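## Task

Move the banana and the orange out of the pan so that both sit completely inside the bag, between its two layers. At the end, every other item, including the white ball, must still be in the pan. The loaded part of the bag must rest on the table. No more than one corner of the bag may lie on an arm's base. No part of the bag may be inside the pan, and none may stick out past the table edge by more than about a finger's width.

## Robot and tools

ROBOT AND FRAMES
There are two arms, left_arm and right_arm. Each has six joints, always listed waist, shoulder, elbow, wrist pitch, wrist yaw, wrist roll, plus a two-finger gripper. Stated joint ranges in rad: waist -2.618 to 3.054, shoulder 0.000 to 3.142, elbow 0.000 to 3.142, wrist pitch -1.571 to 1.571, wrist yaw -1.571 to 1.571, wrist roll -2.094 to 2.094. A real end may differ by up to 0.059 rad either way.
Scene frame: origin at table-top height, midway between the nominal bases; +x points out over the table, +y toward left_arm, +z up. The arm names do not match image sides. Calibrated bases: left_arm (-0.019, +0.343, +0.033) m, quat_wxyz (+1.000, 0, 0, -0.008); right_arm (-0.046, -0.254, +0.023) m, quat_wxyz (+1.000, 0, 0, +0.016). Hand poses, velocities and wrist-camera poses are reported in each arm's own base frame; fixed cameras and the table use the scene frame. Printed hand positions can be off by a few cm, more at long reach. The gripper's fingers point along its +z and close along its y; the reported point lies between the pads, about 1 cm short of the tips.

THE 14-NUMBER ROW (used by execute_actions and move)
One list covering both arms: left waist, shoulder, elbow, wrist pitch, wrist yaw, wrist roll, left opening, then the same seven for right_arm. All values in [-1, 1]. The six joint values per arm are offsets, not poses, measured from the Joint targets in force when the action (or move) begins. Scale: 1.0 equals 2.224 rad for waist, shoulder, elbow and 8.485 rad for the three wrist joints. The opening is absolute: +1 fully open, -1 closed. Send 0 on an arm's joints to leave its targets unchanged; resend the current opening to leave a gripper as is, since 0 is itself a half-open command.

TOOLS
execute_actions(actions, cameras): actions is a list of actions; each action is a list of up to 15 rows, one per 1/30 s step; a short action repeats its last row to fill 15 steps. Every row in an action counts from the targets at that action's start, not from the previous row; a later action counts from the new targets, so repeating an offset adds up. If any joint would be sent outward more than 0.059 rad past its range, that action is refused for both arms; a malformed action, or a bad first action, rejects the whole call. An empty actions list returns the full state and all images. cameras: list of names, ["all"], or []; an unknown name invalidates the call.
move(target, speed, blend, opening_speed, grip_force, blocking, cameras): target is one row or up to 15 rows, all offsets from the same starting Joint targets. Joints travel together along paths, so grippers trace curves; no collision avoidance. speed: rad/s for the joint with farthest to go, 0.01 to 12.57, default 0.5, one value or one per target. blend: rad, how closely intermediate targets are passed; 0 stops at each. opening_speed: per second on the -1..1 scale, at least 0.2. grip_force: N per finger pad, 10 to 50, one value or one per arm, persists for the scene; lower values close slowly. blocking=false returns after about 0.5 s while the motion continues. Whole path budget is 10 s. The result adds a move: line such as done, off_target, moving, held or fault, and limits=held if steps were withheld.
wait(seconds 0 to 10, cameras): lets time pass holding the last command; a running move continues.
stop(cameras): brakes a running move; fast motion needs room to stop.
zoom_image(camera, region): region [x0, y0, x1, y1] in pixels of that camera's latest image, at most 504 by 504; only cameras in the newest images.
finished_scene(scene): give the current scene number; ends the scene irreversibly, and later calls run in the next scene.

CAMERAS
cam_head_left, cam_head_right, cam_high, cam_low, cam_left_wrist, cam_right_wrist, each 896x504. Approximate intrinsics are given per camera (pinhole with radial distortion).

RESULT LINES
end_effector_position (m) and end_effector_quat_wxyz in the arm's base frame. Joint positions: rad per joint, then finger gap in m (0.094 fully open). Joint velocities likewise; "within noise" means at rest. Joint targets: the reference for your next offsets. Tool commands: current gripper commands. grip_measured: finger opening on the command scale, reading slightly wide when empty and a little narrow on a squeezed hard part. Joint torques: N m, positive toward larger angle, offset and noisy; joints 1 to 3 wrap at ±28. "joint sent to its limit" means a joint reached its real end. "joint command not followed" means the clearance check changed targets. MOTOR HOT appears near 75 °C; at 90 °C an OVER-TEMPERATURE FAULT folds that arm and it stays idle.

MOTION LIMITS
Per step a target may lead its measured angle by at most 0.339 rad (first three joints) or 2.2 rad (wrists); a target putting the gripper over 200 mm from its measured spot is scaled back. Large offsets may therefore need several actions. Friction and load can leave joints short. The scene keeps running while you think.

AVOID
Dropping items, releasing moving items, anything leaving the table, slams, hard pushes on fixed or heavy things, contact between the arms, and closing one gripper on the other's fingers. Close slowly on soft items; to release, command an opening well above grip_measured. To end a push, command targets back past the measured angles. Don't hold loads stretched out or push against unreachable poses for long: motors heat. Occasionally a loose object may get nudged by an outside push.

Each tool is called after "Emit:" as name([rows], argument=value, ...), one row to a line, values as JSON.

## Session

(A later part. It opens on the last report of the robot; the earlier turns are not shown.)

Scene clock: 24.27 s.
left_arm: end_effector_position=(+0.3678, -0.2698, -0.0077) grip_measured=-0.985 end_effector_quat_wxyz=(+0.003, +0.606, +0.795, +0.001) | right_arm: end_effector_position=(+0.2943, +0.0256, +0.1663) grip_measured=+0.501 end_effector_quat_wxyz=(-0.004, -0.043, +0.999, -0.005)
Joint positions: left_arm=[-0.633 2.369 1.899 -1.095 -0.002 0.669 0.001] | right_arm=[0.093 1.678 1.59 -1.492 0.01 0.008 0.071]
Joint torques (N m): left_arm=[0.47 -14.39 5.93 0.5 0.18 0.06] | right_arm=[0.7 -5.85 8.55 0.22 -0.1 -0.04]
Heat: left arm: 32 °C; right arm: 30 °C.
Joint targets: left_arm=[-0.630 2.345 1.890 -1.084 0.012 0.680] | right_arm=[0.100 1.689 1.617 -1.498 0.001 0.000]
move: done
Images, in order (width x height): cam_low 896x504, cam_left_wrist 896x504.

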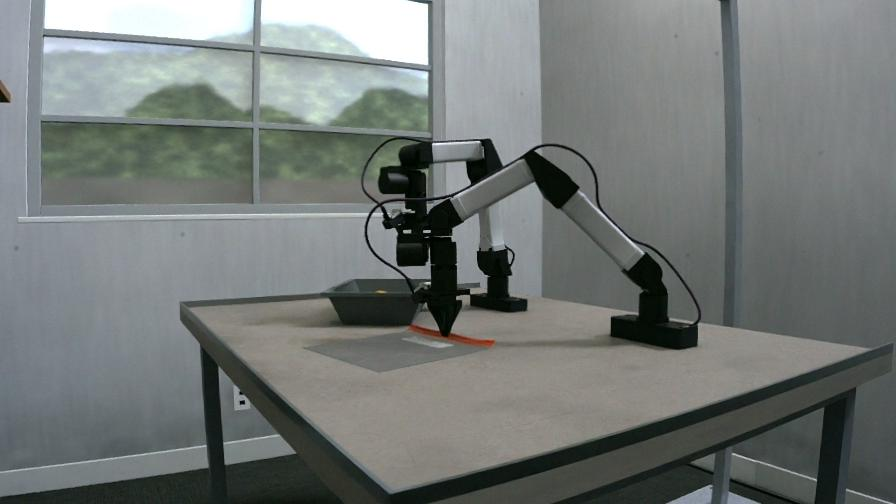

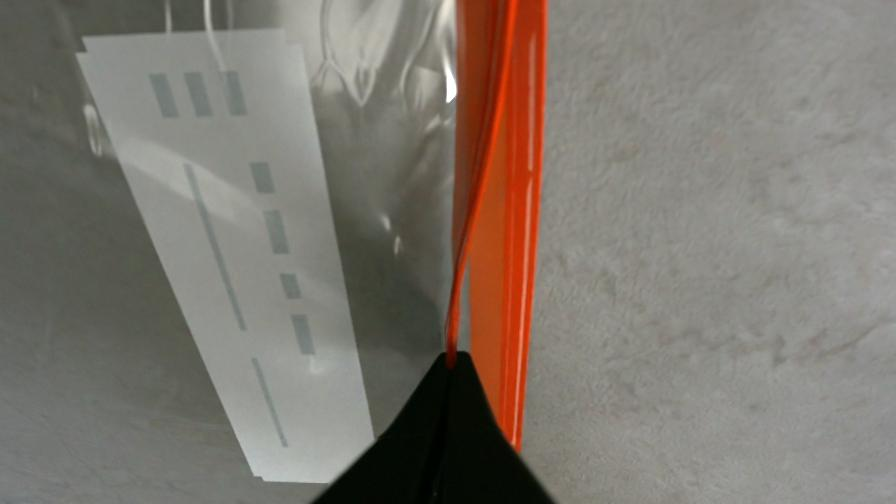

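Emit:
move([
  [-0.0562,-0.1326,-0.165,0.0085,0,-0.0159,-1,0,0,0,0,0,0,0.5],
  [-0.0234,-0.0944,0.0755,-0.049,0,-0.0061,-1,0,0,0,0,0,0,0.5],
], speed=0.35, blend=0.03, cameras=["all"])

Emit:
zoom_image(camera="cam_low", region=[340, 220, 540, 370])

Emit:
zoom_image(camera="cam_head_right", region=[300, 180, 500, 330])

Scene clock: 28.50 s.
left_arm: end_effector_position=(+0.3148, -0.2583, +0.1332) grip_measured=-0.985 end_effector_quat_wxyz=(+0.004, +0.607, +0.794, +0.001) | right_arm: end_effector_position=(+0.2943, +0.0256, +0.1663) grip_measured=+0.501 end_effector_quat_wxyz=(-0.004, -0.043, +0.999, -0.005)
Joint positions: left_arm=[-0.688 2.113 2.039 -1.488 -0.002 0.617 0.001] | right_arm=[0.093 1.678 1.59 -1.492 0.01 0.008 0.071]
Joint torques (N m): left_arm=[0.7 -9.07 8.75 0.25 0.18 0.07] | right_arm=[0.69 -5.86 8.57 0.23 -0.11 -0.04]
Heat: left arm: 34 °C; right arm: 30 °C.
Joint targets: left_arm=[-0.682 2.135 2.058 -1.500 0.012 0.629] | right_arm=[0.100 1.689 1.617 -1.498 0.001 0.000]
move: done

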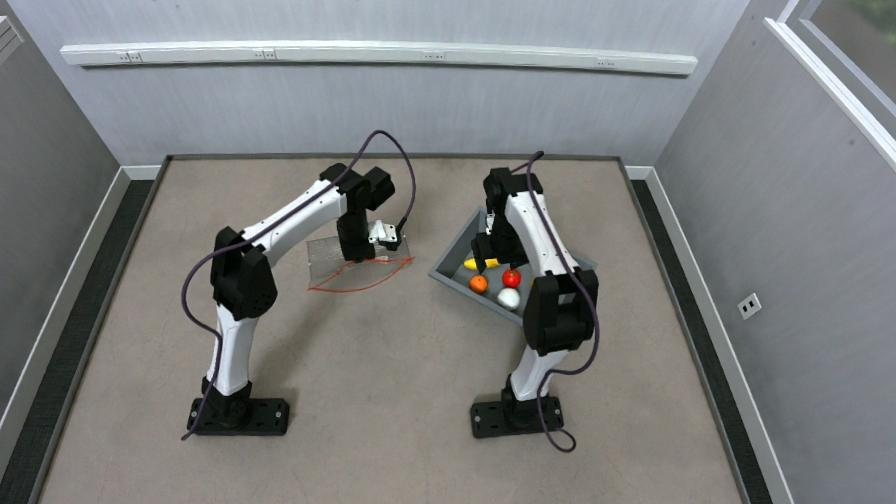

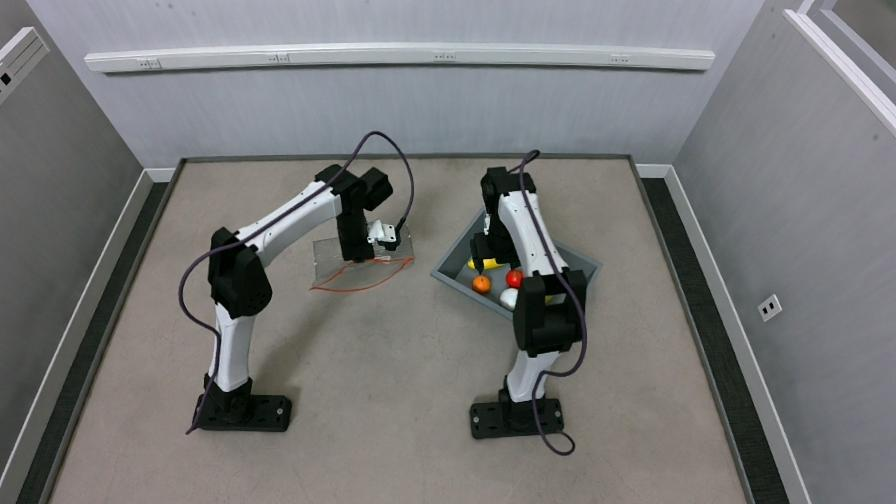

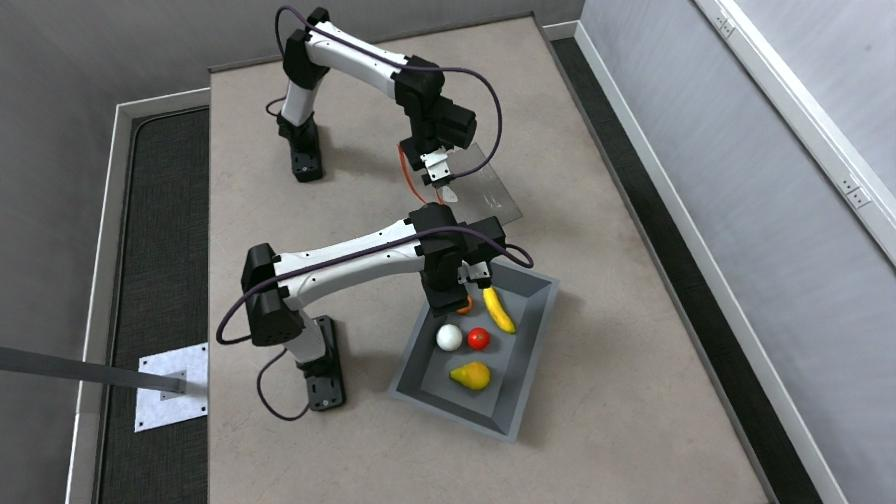

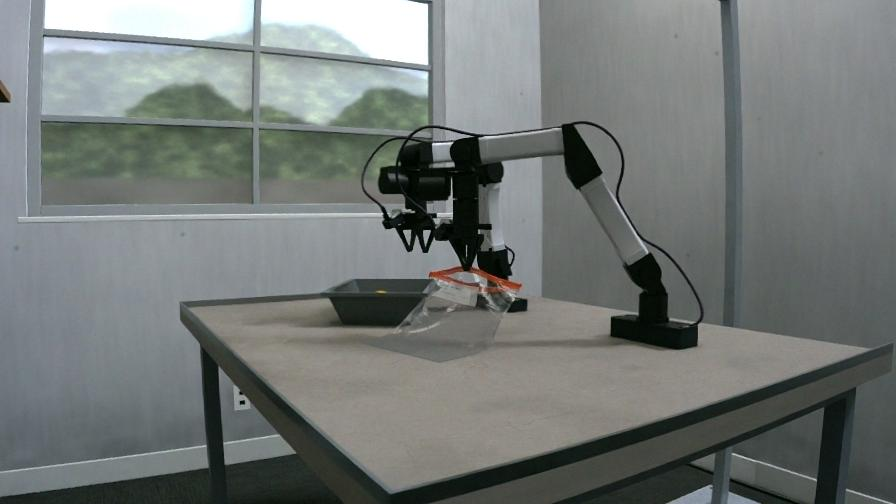

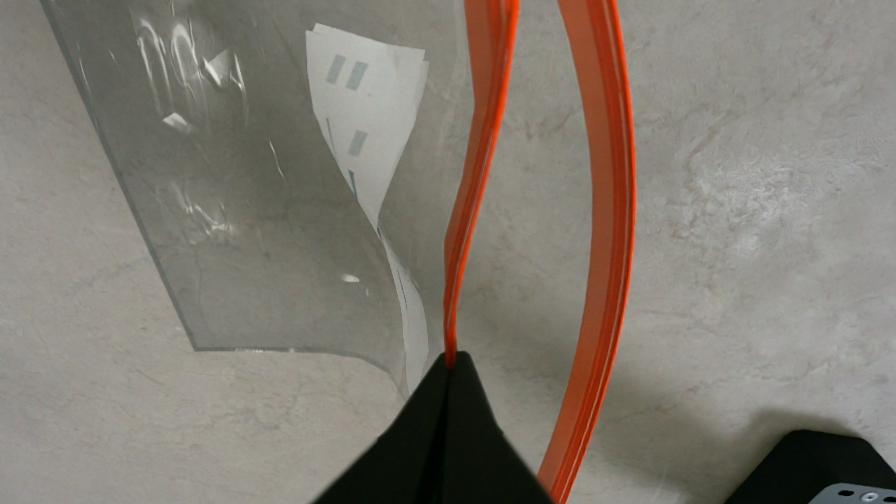

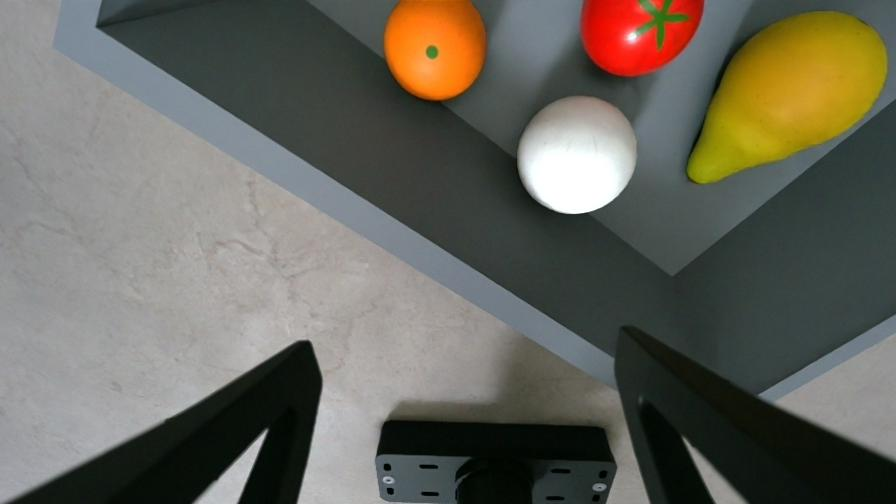

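Scaled by 2.520 from the camera's 896x504 image, which has a finer 1280x720 frame.

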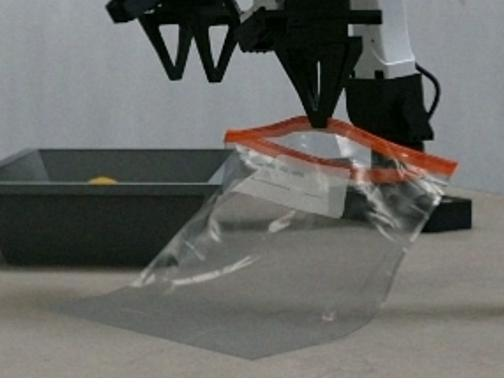

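Scaled by 2.520 from the camera's 896x504 image, which has a finer 1280x720 frame.

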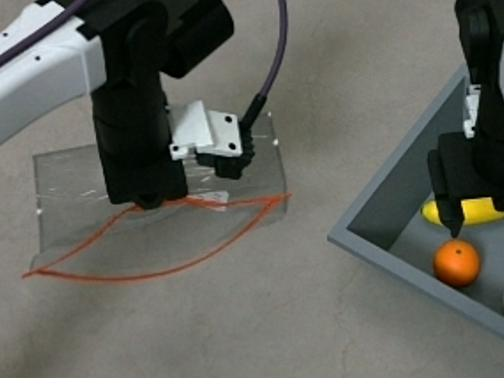

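Emit:
move(target=[0,0,0,0,0,0,-1,0.0027,0.1308,0.0553,0.021,-0.0013,0.0892,0.6], speed=0.7, cameras=["cam_right_wrist","cam_high"])

Emit:
zoom_image(camera="cam_high", region=[380, 220, 580, 450])

Scene clock: 31.40 s.
left_arm: end_effector_position=(+0.3147, -0.2583, +0.1332) grip_measured=-0.985 end_effector_quat_wxyz=(+0.004, +0.607, +0.794, +0.001) | right_arm: end_effector_position=(+0.3693, +0.0369, +0.1044) grip_measured=+0.599 end_effector_quat_wxyz=(-0.008, +0.319, +0.948, -0.002)
Joint positions: left_arm=[-0.688 2.113 2.039 -1.488 -0.002 0.617 0.001] | right_arm=[0.099 1.971 1.714 -1.33 -0.002 0.748 0.075]
Joint torques (N m): left_arm=[0.69 -9.09 8.79 0.26 0.17 0.07] | right_arm=[0.76 -8.59 8.51 0.33 -0.07 0.14]
Heat: left arm: 34 °C; right arm: 30 °C.
Joint targets: left_arm=[-0.682 2.135 2.058 -1.500 0.012 0.629] | right_arm=[0.106 1.981 1.740 -1.319 -0.011 0.757]
move: done
Images, in order (width x height): cam_high 896x504, cam_right_wrist 896x504.

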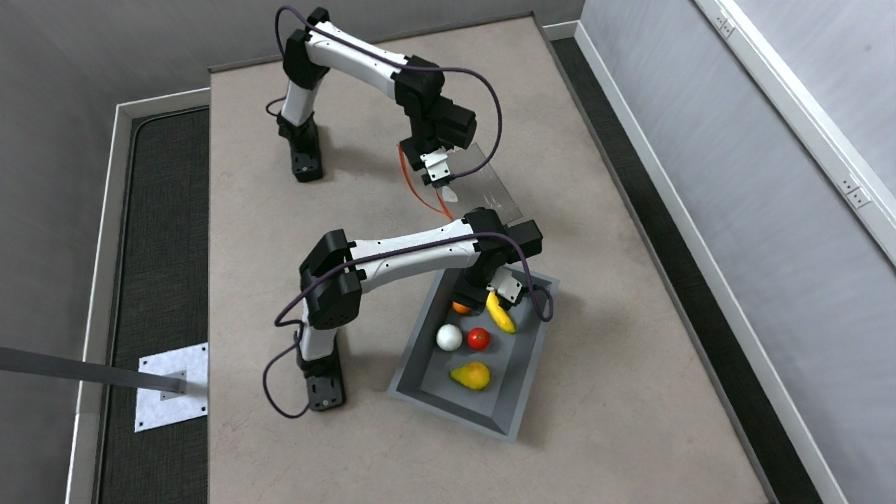

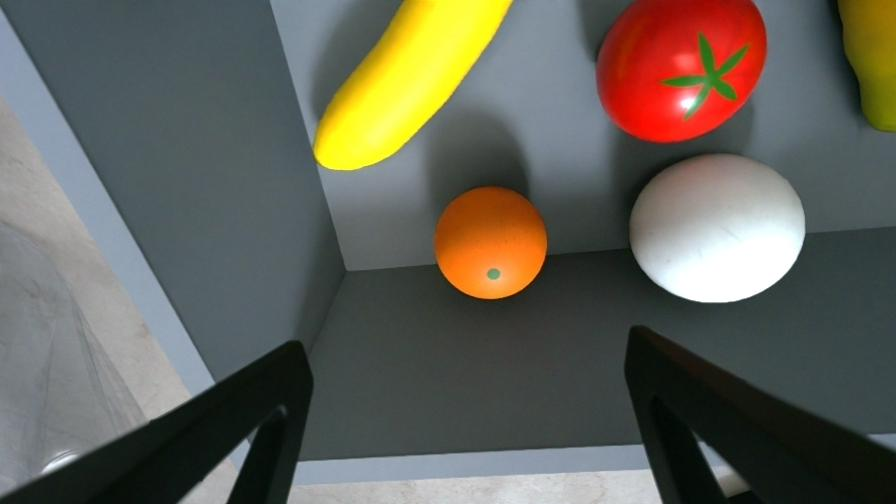

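Scaled by 2.191 from the camera's 896x504 image, which has a finer 1280x720 frame.

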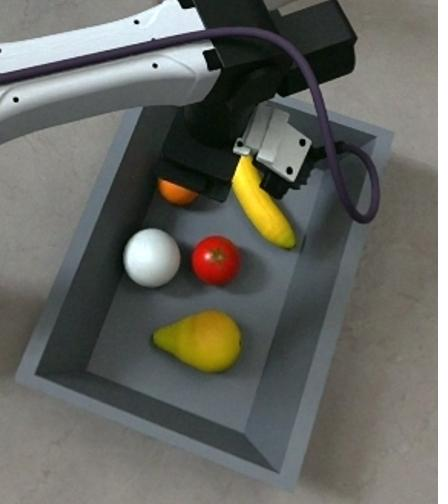

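Emit:
move(target=[0,0,0,0,0,0,-1,-0.018,0.004,-0.1493,0.0384,0,-0.0044,0.3], speed=0.35, cameras=["cam_right_wrist"])

Scene clock: 33.67 s.
left_arm: end_effector_position=(+0.3147, -0.2583, +0.1332) grip_measured=-0.985 end_effector_quat_wxyz=(+0.004, +0.607, +0.794, +0.001) | right_arm: end_effector_position=(+0.3616, +0.0266, +0.0259) grip_measured=+0.301 end_effector_quat_wxyz=(-0.002, +0.322, +0.947, +0.000)
Joint positions: left_arm=[-0.688 2.113 2.039 -1.488 -0.002 0.617 0.001] | right_arm=[0.072 1.98 1.409 -1.005 -0.002 0.727 0.061]
Joint torques (N m): left_arm=[0.69 -9.05 8.79 0.27 0.19 0.06] | right_arm=[-0.57 -8.4 5.68 0.4 -0.07 -0.04]
Heat: left arm: 34 °C; right arm: 31 °C.
Joint targets: left_arm=[-0.682 2.135 2.058 -1.500 0.012 0.629] | right_arm=[0.066 1.990 1.408 -0.993 -0.010 0.719]
move: done
Images, in order (width x height): cam_right_wrist 896x504.

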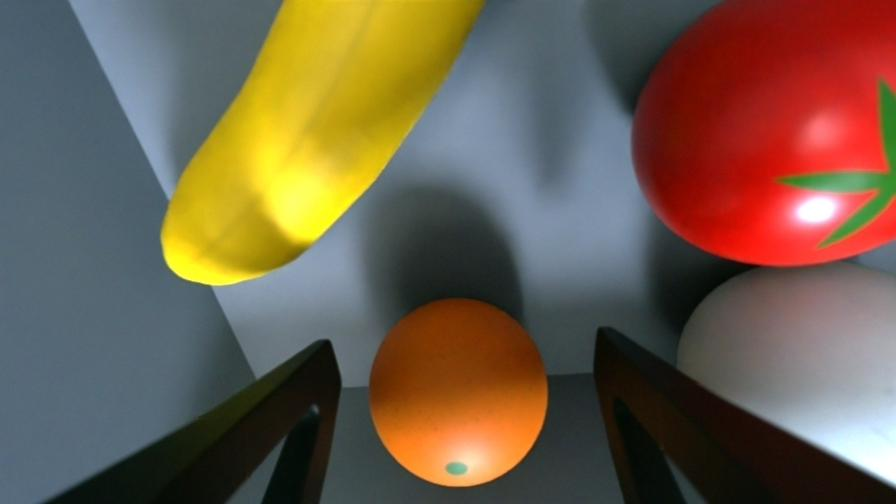

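Emit:
move([
  [0,0,0,0,0,0,-1,0.0085,-0.0247,-0.0162,0.0018,0,0,0.3],
  [0,0,0,0,0,0,-1,0.0085,-0.0247,-0.0162,0.0018,0,0,-0.3],
], speed=0.2, grip_force=[50,30], cameras=["cam_right_wrist"])

Scene clock: 37.23 s.
left_arm: end_effector_position=(+0.3147, -0.2583, +0.1332) grip_measured=-0.985 end_effector_quat_wxyz=(+0.004, +0.607, +0.794, +0.001) | right_arm: end_effector_position=(+0.3541, +0.0283, +0.0178) grip_measured=-0.288 end_effector_quat_wxyz=(-0.011, +0.319, +0.948, -0.003)
Joint positions: left_arm=[-0.688 2.113 2.039 -1.488 -0.002 0.617 0.001] | right_arm=[0.078 1.98 1.375 -0.988 -0.003 0.727 0.033]
Joint torques (N m): left_arm=[0.69 -9.07 8.79 0.26 0.17 0.06] | right_arm=[0.7 -13.15 5.37 0.33 -0.07 -0.03]
Heat: left arm: 34 °C; right arm: 33 °C.
Joint targets: left_arm=[-0.682 2.135 2.058 -1.500 0.012 0.629] | right_arm=[0.085 1.935 1.372 -0.978 -0.011 0.719]
grip_force (N): 50, 30
move: off_target (right_arm); target 2's new numbers were sent with right_arm's shoulder 0.045 rad from that target; right_arm: the shoulder is farthest, 0.045 rad from its target
Images, in order (width x height): cam_right_wrist 896x504.

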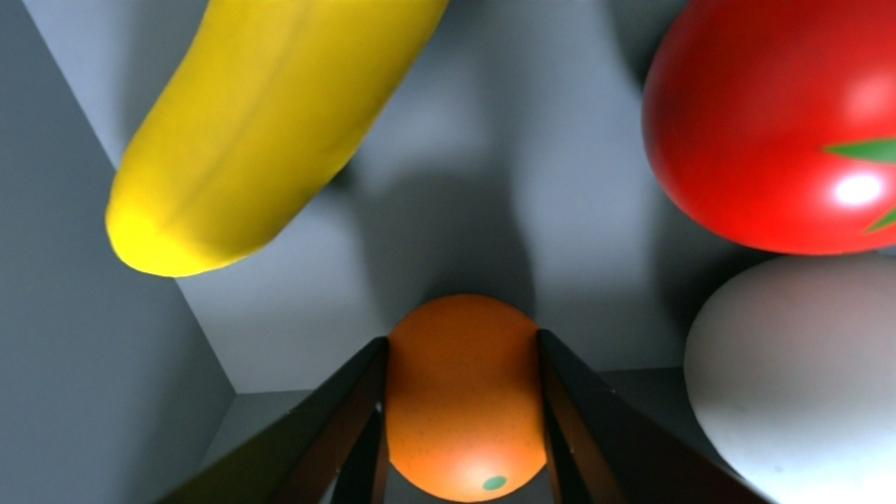

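Emit:
move([
  [0,0,0,0,0,0,-1,0,0,0,0,0,0,0.2],
  [0,0,0,0,0,0,-1,0.0076,-0.018,-0.0234,0.0031,0,0,0.2],
], speed=0.2, cameras=["cam_right_wrist"])

Scene clock: 39.23 s.
left_arm: end_effector_position=(+0.3147, -0.2583, +0.1332) grip_measured=-0.985 end_effector_quat_wxyz=(+0.004, +0.607, +0.794, +0.001) | right_arm: end_effector_position=(+0.3464, +0.0337, +0.0198) grip_measured=+0.199 end_effector_quat_wxyz=(-0.003, +0.310, +0.951, +0.000)
Joint positions: left_arm=[-0.688 2.113 2.039 -1.488 -0.002 0.617 0.001] | right_arm=[0.095 1.938 1.324 -0.963 -0.003 0.726 0.056]
Joint velocities: left_arm=[-0.017 -0.012 -0.002 0.066 -0.051 0.154 0.001] | right_arm=[within noise]
Joint torques (N m): left_arm=[0.68 -9.06 8.75 0.26 0.17 0.06] | right_arm=[0.62 -12.63 5.33 0.35 -0.07 -0.03]
Heat: left arm: 34 °C; right arm: 34 °C.
Joint targets: left_arm=[-0.682 2.135 2.058 -1.500 0.012 0.629] | right_arm=[0.102 1.895 1.320 -0.952 -0.010 0.719]
grip_force (N): 50, 30
move: off_target (right_arm); right_arm: the shoulder is farthest, 0.043 rad from its target
Images, in order (width x height): cam_right_wrist 896x504.

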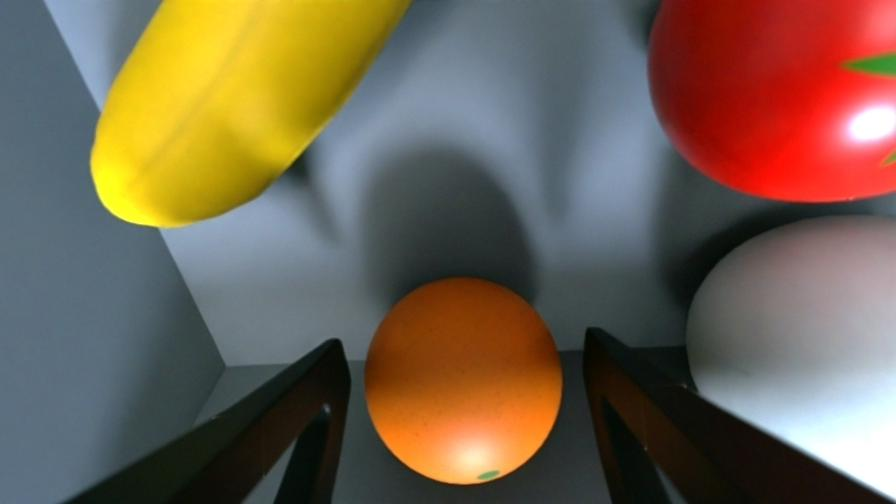

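Emit:
move(target=[0,0,0,0,0,0,-1,0,0,0,0,0,0,-0.35], cameras=["cam_right_wrist"])

Scene clock: 41.20 s.
left_arm: end_effector_position=(+0.3147, -0.2583, +0.1332) grip_measured=-0.985 end_effector_quat_wxyz=(+0.004, +0.607, +0.794, +0.001) | right_arm: end_effector_position=(+0.3465, +0.0337, +0.0198) grip_measured=-0.253 end_effector_quat_wxyz=(-0.003, +0.310, +0.951, +0.000)
Joint positions: left_arm=[-0.688 2.113 2.039 -1.488 -0.002 0.617 0.001] | right_arm=[0.095 1.938 1.324 -0.963 -0.003 0.726 0.035]
Joint torques (N m): left_arm=[0.69 -9.07 8.75 0.25 0.17 0.06] | right_arm=[0.64 -12.66 5.31 0.36 -0.06 -0.03]
Heat: left arm: 34 °C; right arm: 34 °C.
Joint targets: left_arm=[-0.682 2.135 2.058 -1.500 0.012 0.629] | right_arm=[0.102 1.895 1.320 -0.952 -0.010 0.719]
grip_force (N): 50, 30
move: off_target (right_arm); right_arm: the shoulder is farthest, 0.043 rad from its target
Images, in order (width x height): cam_right_wrist 896x504.

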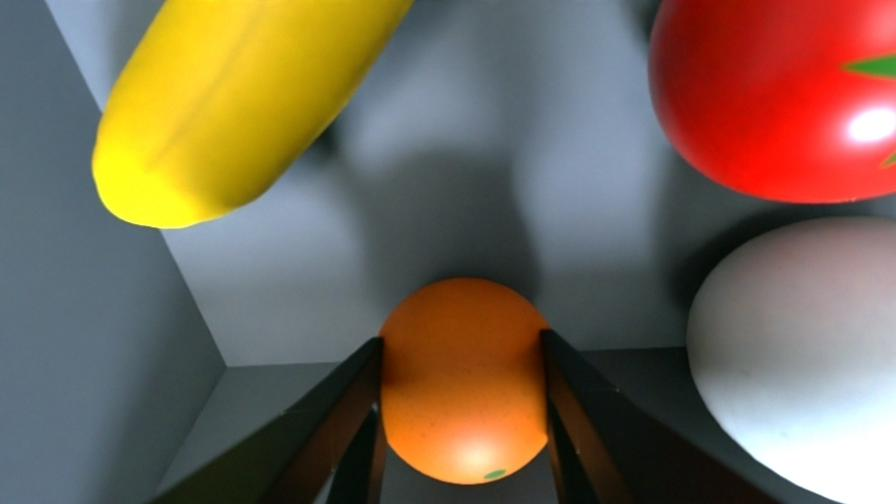

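Emit:
move(target=[0,0,0,0,0,0,-1,0,-0.0157,0.2316,-0.0664,0,0,-0.35], speed=0.4, cameras=["cam_right_wrist","cam_left_wrist","cam_head_right"])

Scene clock: 43.60 s.
left_arm: end_effector_position=(+0.3147, -0.2583, +0.1332) grip_measured=-0.985 end_effector_quat_wxyz=(+0.004, +0.607, +0.794, +0.001) | right_arm: end_effector_position=(+0.3466, +0.0337, +0.1548) grip_measured=-0.267 end_effector_quat_wxyz=(-0.011, +0.310, +0.951, -0.003)
Joint positions: left_arm=[-0.688 2.113 2.039 -1.488 -0.002 0.617 0.001] | right_arm=[0.095 1.896 1.812 -1.508 -0.003 0.726 0.034]
Joint torques (N m): left_arm=[0.68 -9.05 8.79 0.26 0.18 0.06] | right_arm=[0.62 -11.93 8.16 0.14 -0.06 -0.03]
Heat: left arm: 34 °C; right arm: 35 °C.
Joint targets: left_arm=[-0.682 2.135 2.058 -1.500 0.012 0.629] | right_arm=[0.102 1.860 1.835 -1.515 -0.010 0.719]
grip_force (N): 50, 30
move: off_target (right_arm); right_arm: the shoulder is farthest, 0.036 rad from its target
Images, in order (width x height): cam_head_right 896x504, cam_left_wrist 896x504, cam_right_wrist 896x504.

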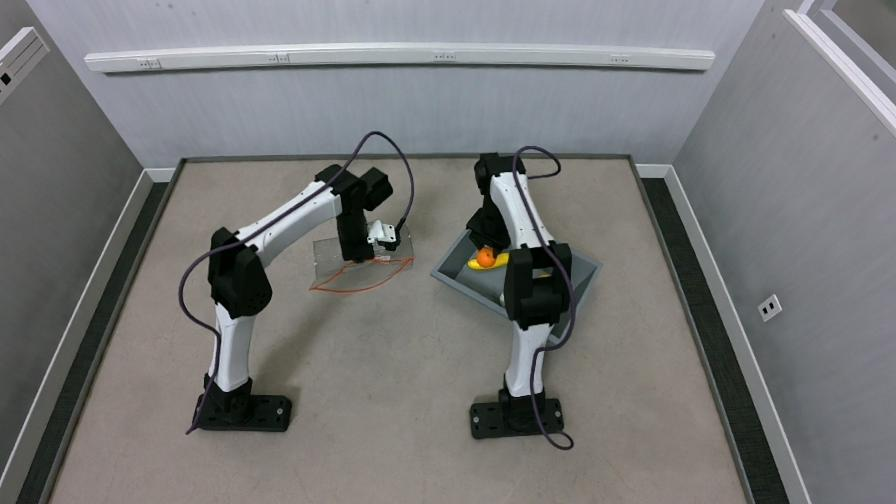

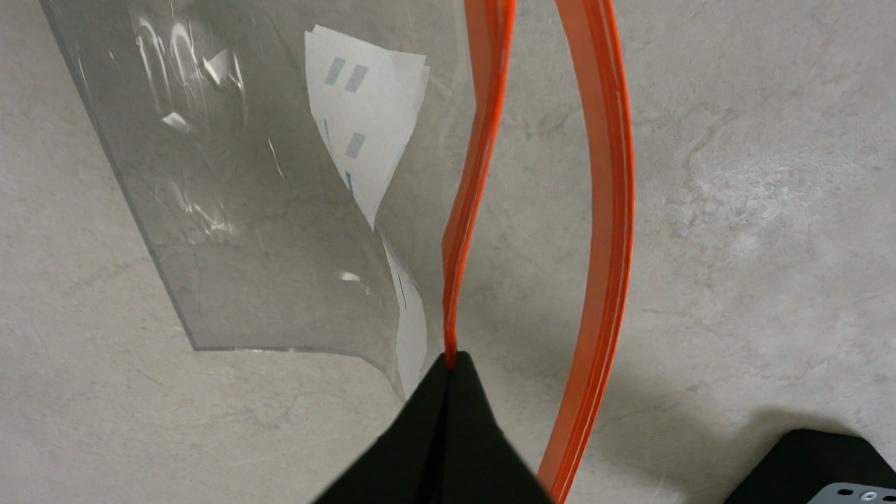

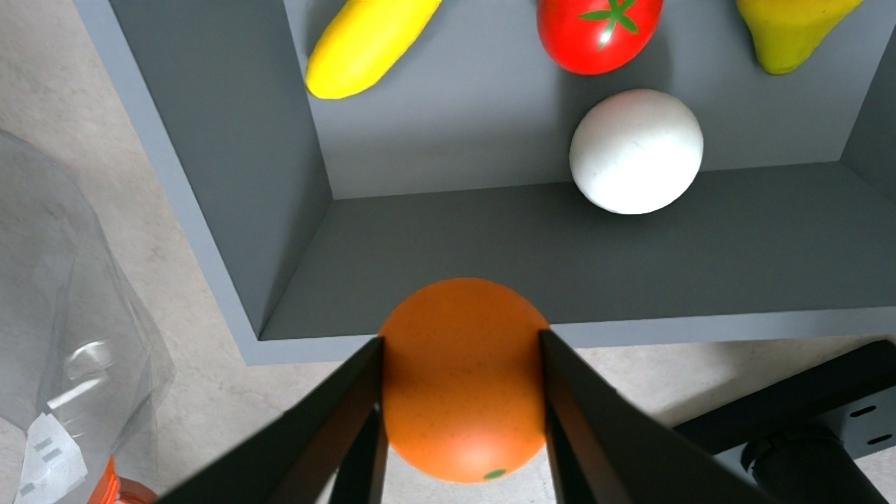

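Emit:
move(target=[0.0256,0.0495,0.0962,-0.0071,0,0.0066,-1,0.4375,-0.2585,-0.4483,0.1446,0.0501,-0.0418,-0.35], speed=0.5, cameras=["all"])

Emit:
zoom_image(camera="cam_head_right", region=[280, 180, 500, 340])

Emit:
zoom_image(camera="cam_low", region=[340, 220, 540, 370])

Scene clock: 49.40 s.
left_arm: end_effector_position=(+0.3519, -0.2571, +0.1420) grip_measured=-0.985 end_effector_quat_wxyz=(+0.024, +0.607, +0.794, +0.001) | right_arm: end_effector_position=(+0.2350, +0.2865, +0.1461) grip_measured=-0.267 end_effector_quat_wxyz=(+0.405, -0.236, +0.876, +0.110)
Joint positions: left_arm=[-0.632 2.224 2.25 -1.549 -0.002 0.673 0.001] | right_arm=[1.069 1.312 0.841 -0.31 0.403 0.373 0.034]
Joint torques (N m): left_arm=[0.7 -9.87 8.94 0.35 0.18 0.06] | right_arm=[0.59 -7.15 6.9 1.76 0.23 -0.02]
Heat: left arm: 35 °C; right arm: 36 °C.
Joint targets: left_arm=[-0.625 2.245 2.272 -1.560 0.012 0.685] | right_arm=[1.075 1.285 0.838 -0.288 0.415 0.365]
grip_force (N): 50, 30
move: done

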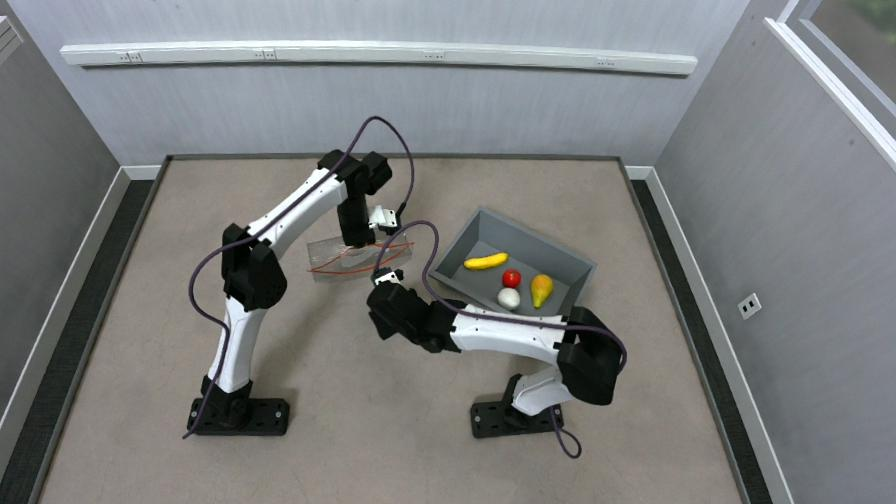

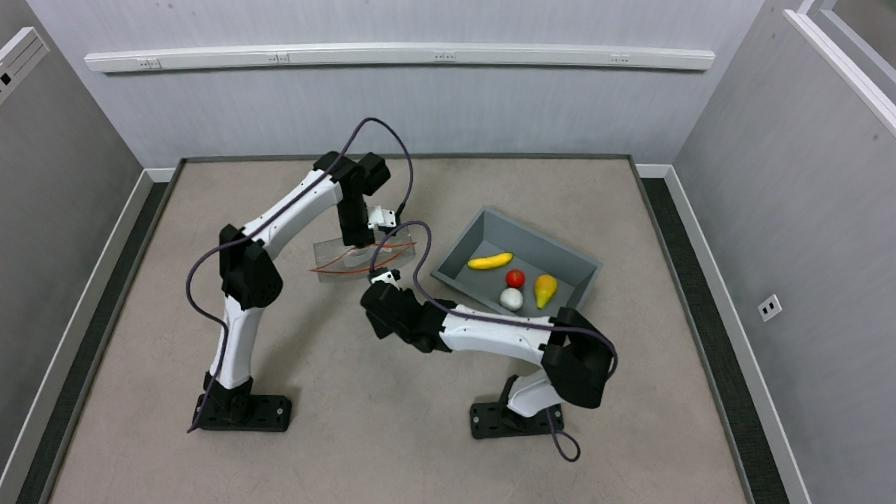

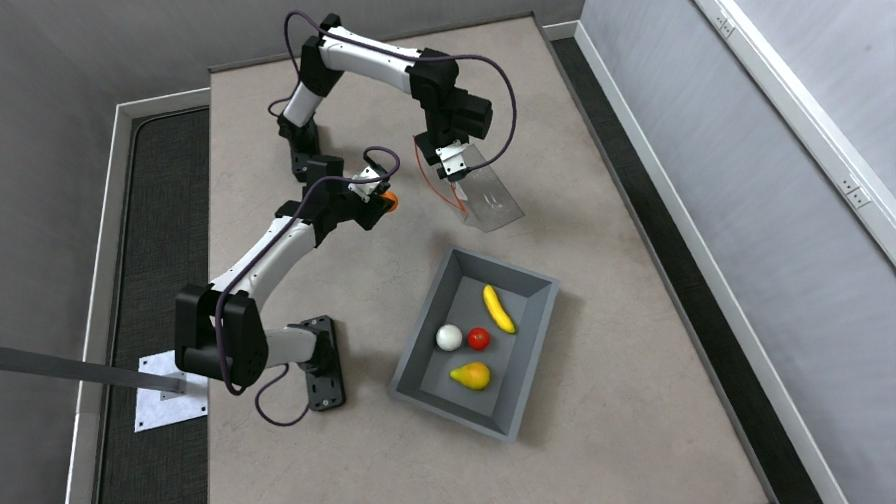

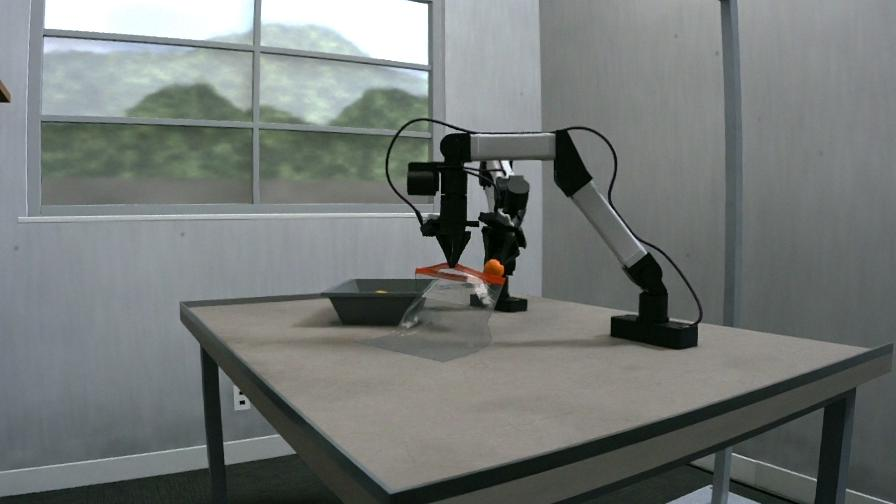

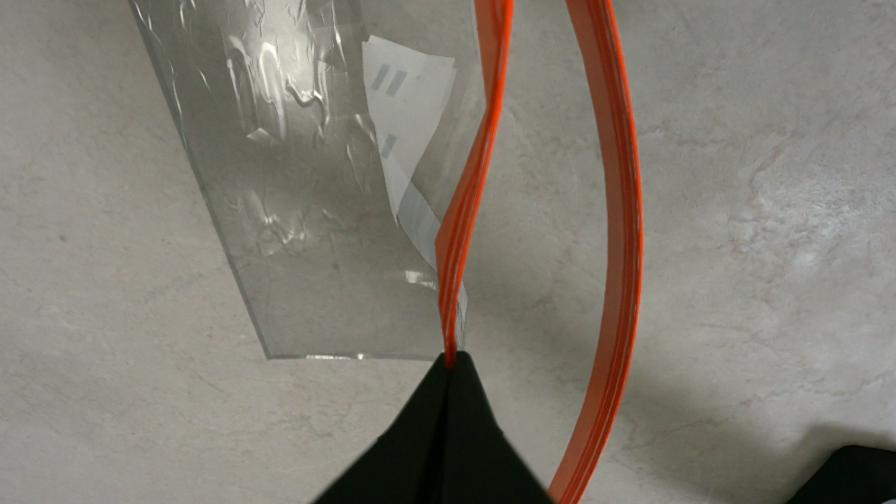

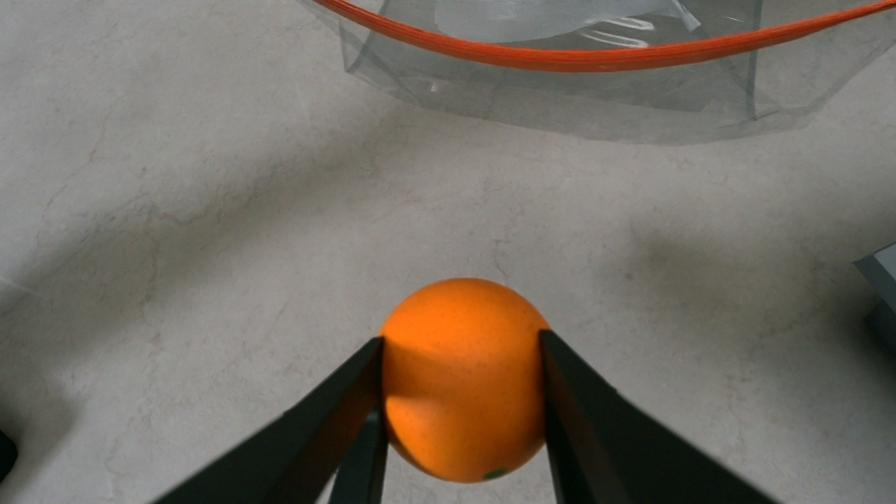

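Scaled by 2.291 from the camera's 896x504 image, which has a finer 1280x720 frame.

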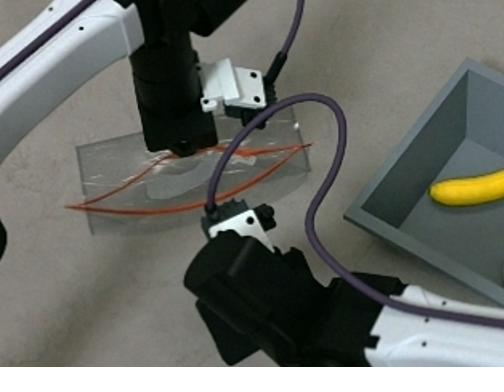

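Scaled by 2.520 from the camera's 896x504 image, which has a finer 1280x720 frame.

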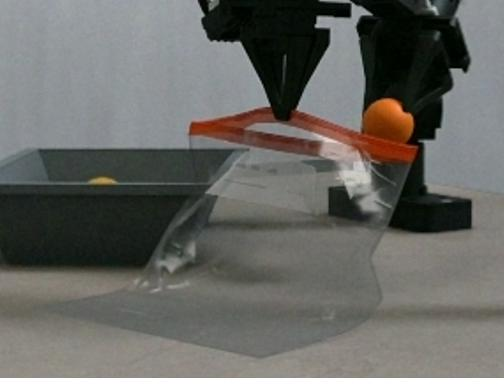

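Emit:
move(target=[0,0,0,0,0,0,-1,-0.1295,0.1102,0.0787,0.0127,-0.0253,-0.0236,-0.35], speed=0.3, cameras=["cam_left_wrist","cam_right_wrist","cam_low","cam_high"])

Emit:
zoom_image(camera="cam_low", region=[340, 220, 540, 370])

Emit:
zoom_image(camera="cam_high", region=[340, 100, 560, 260])

Scene clock: 52.33 s.
left_arm: end_effector_position=(+0.3519, -0.2571, +0.1420) grip_measured=-0.985 end_effector_quat_wxyz=(+0.024, +0.607, +0.794, +0.001) | right_arm: end_effector_position=(+0.3268, +0.2788, +0.1382) grip_measured=-0.267 end_effector_quat_wxyz=(+0.400, -0.237, +0.880, +0.101)
Joint positions: left_arm=[-0.632 2.224 2.25 -1.549 -0.002 0.673 0.001] | right_arm=[0.791 1.52 0.982 -0.202 0.209 0.173 0.034]
Joint torques (N m): left_arm=[0.68 -9.88 8.91 0.34 0.17 0.06] | right_arm=[-0.38 -5.74 10.09 1.85 -0.05 -0.04]
Heat: left arm: 35 °C; right arm: 36 °C.
Joint targets: left_arm=[-0.625 2.245 2.272 -1.560 0.012 0.685] | right_arm=[0.787 1.530 1.013 -0.181 0.200 0.165]
grip_force (N): 50, 30
move: done
Images, in order (width x height): cam_high 896x504, cam_low 896x504, cam_left_wrist 896x504, cam_right_wrist 896x504.

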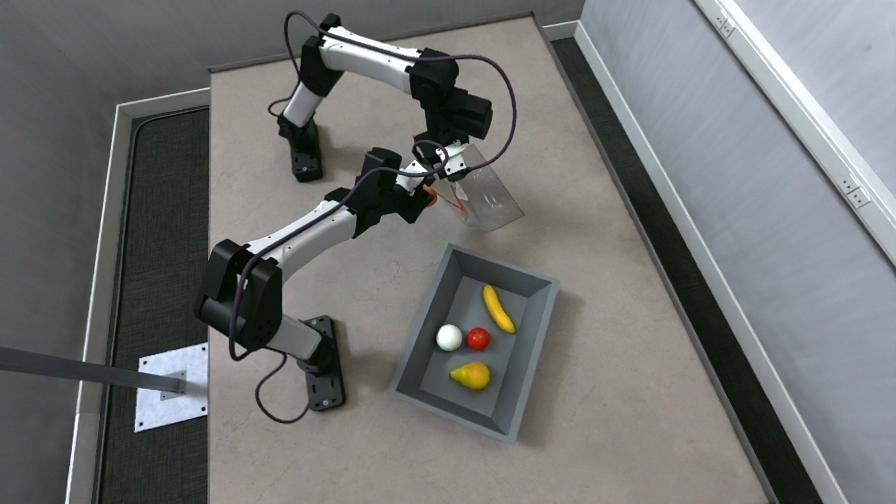

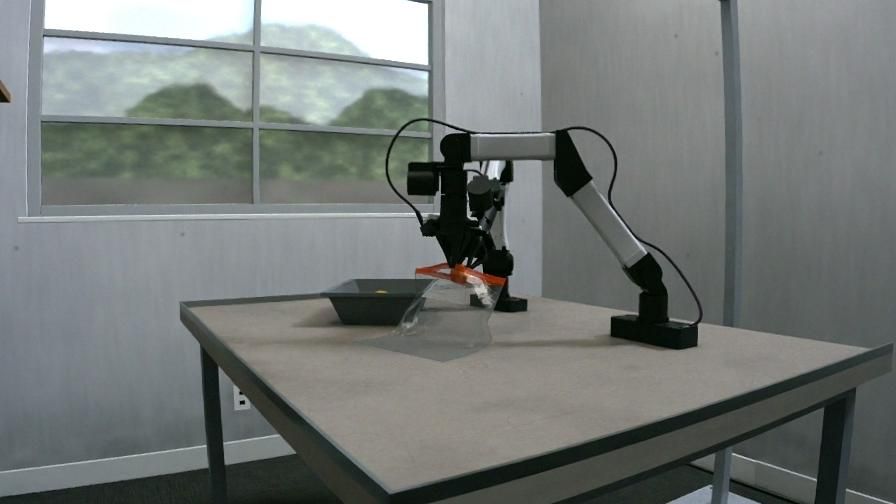

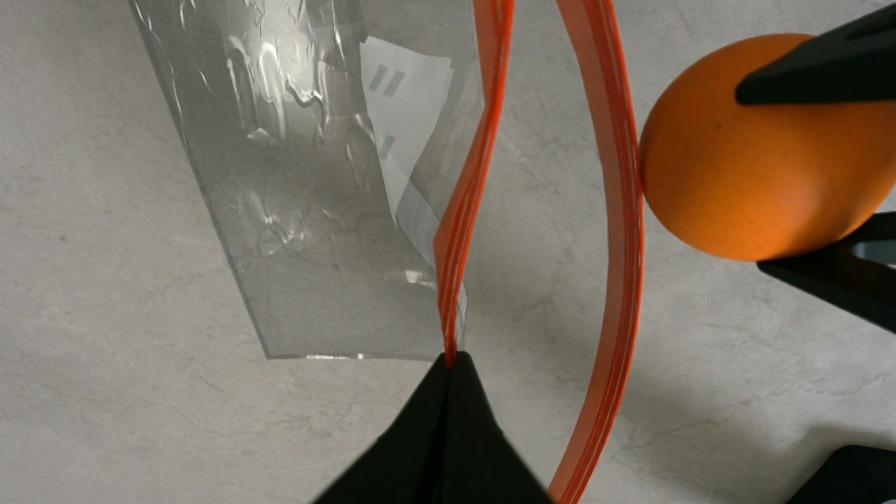

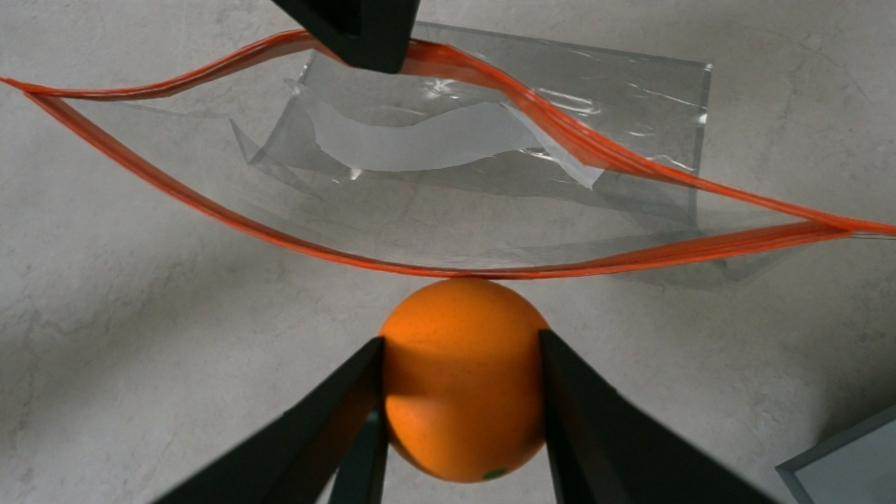

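Scaled by 2.520 from the camera's 896x504 image, which has a finer 1280x720 frame.

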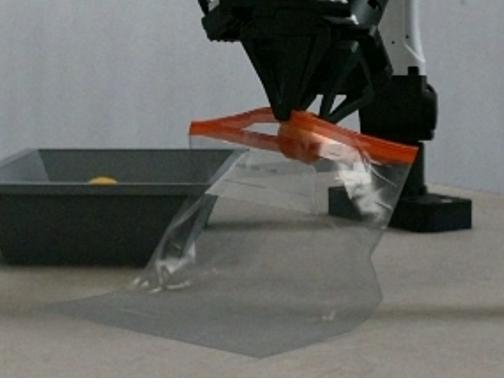

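Scaled by 2.291 from the camera's 896x504 image, which has a finer 1280x720 frame.

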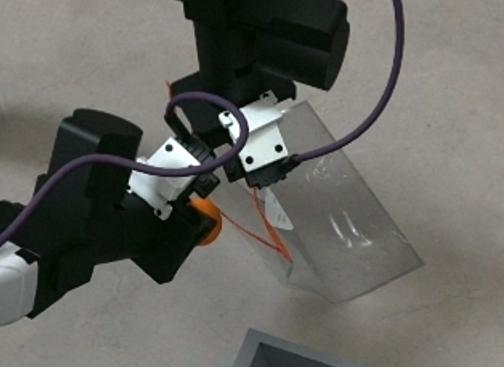

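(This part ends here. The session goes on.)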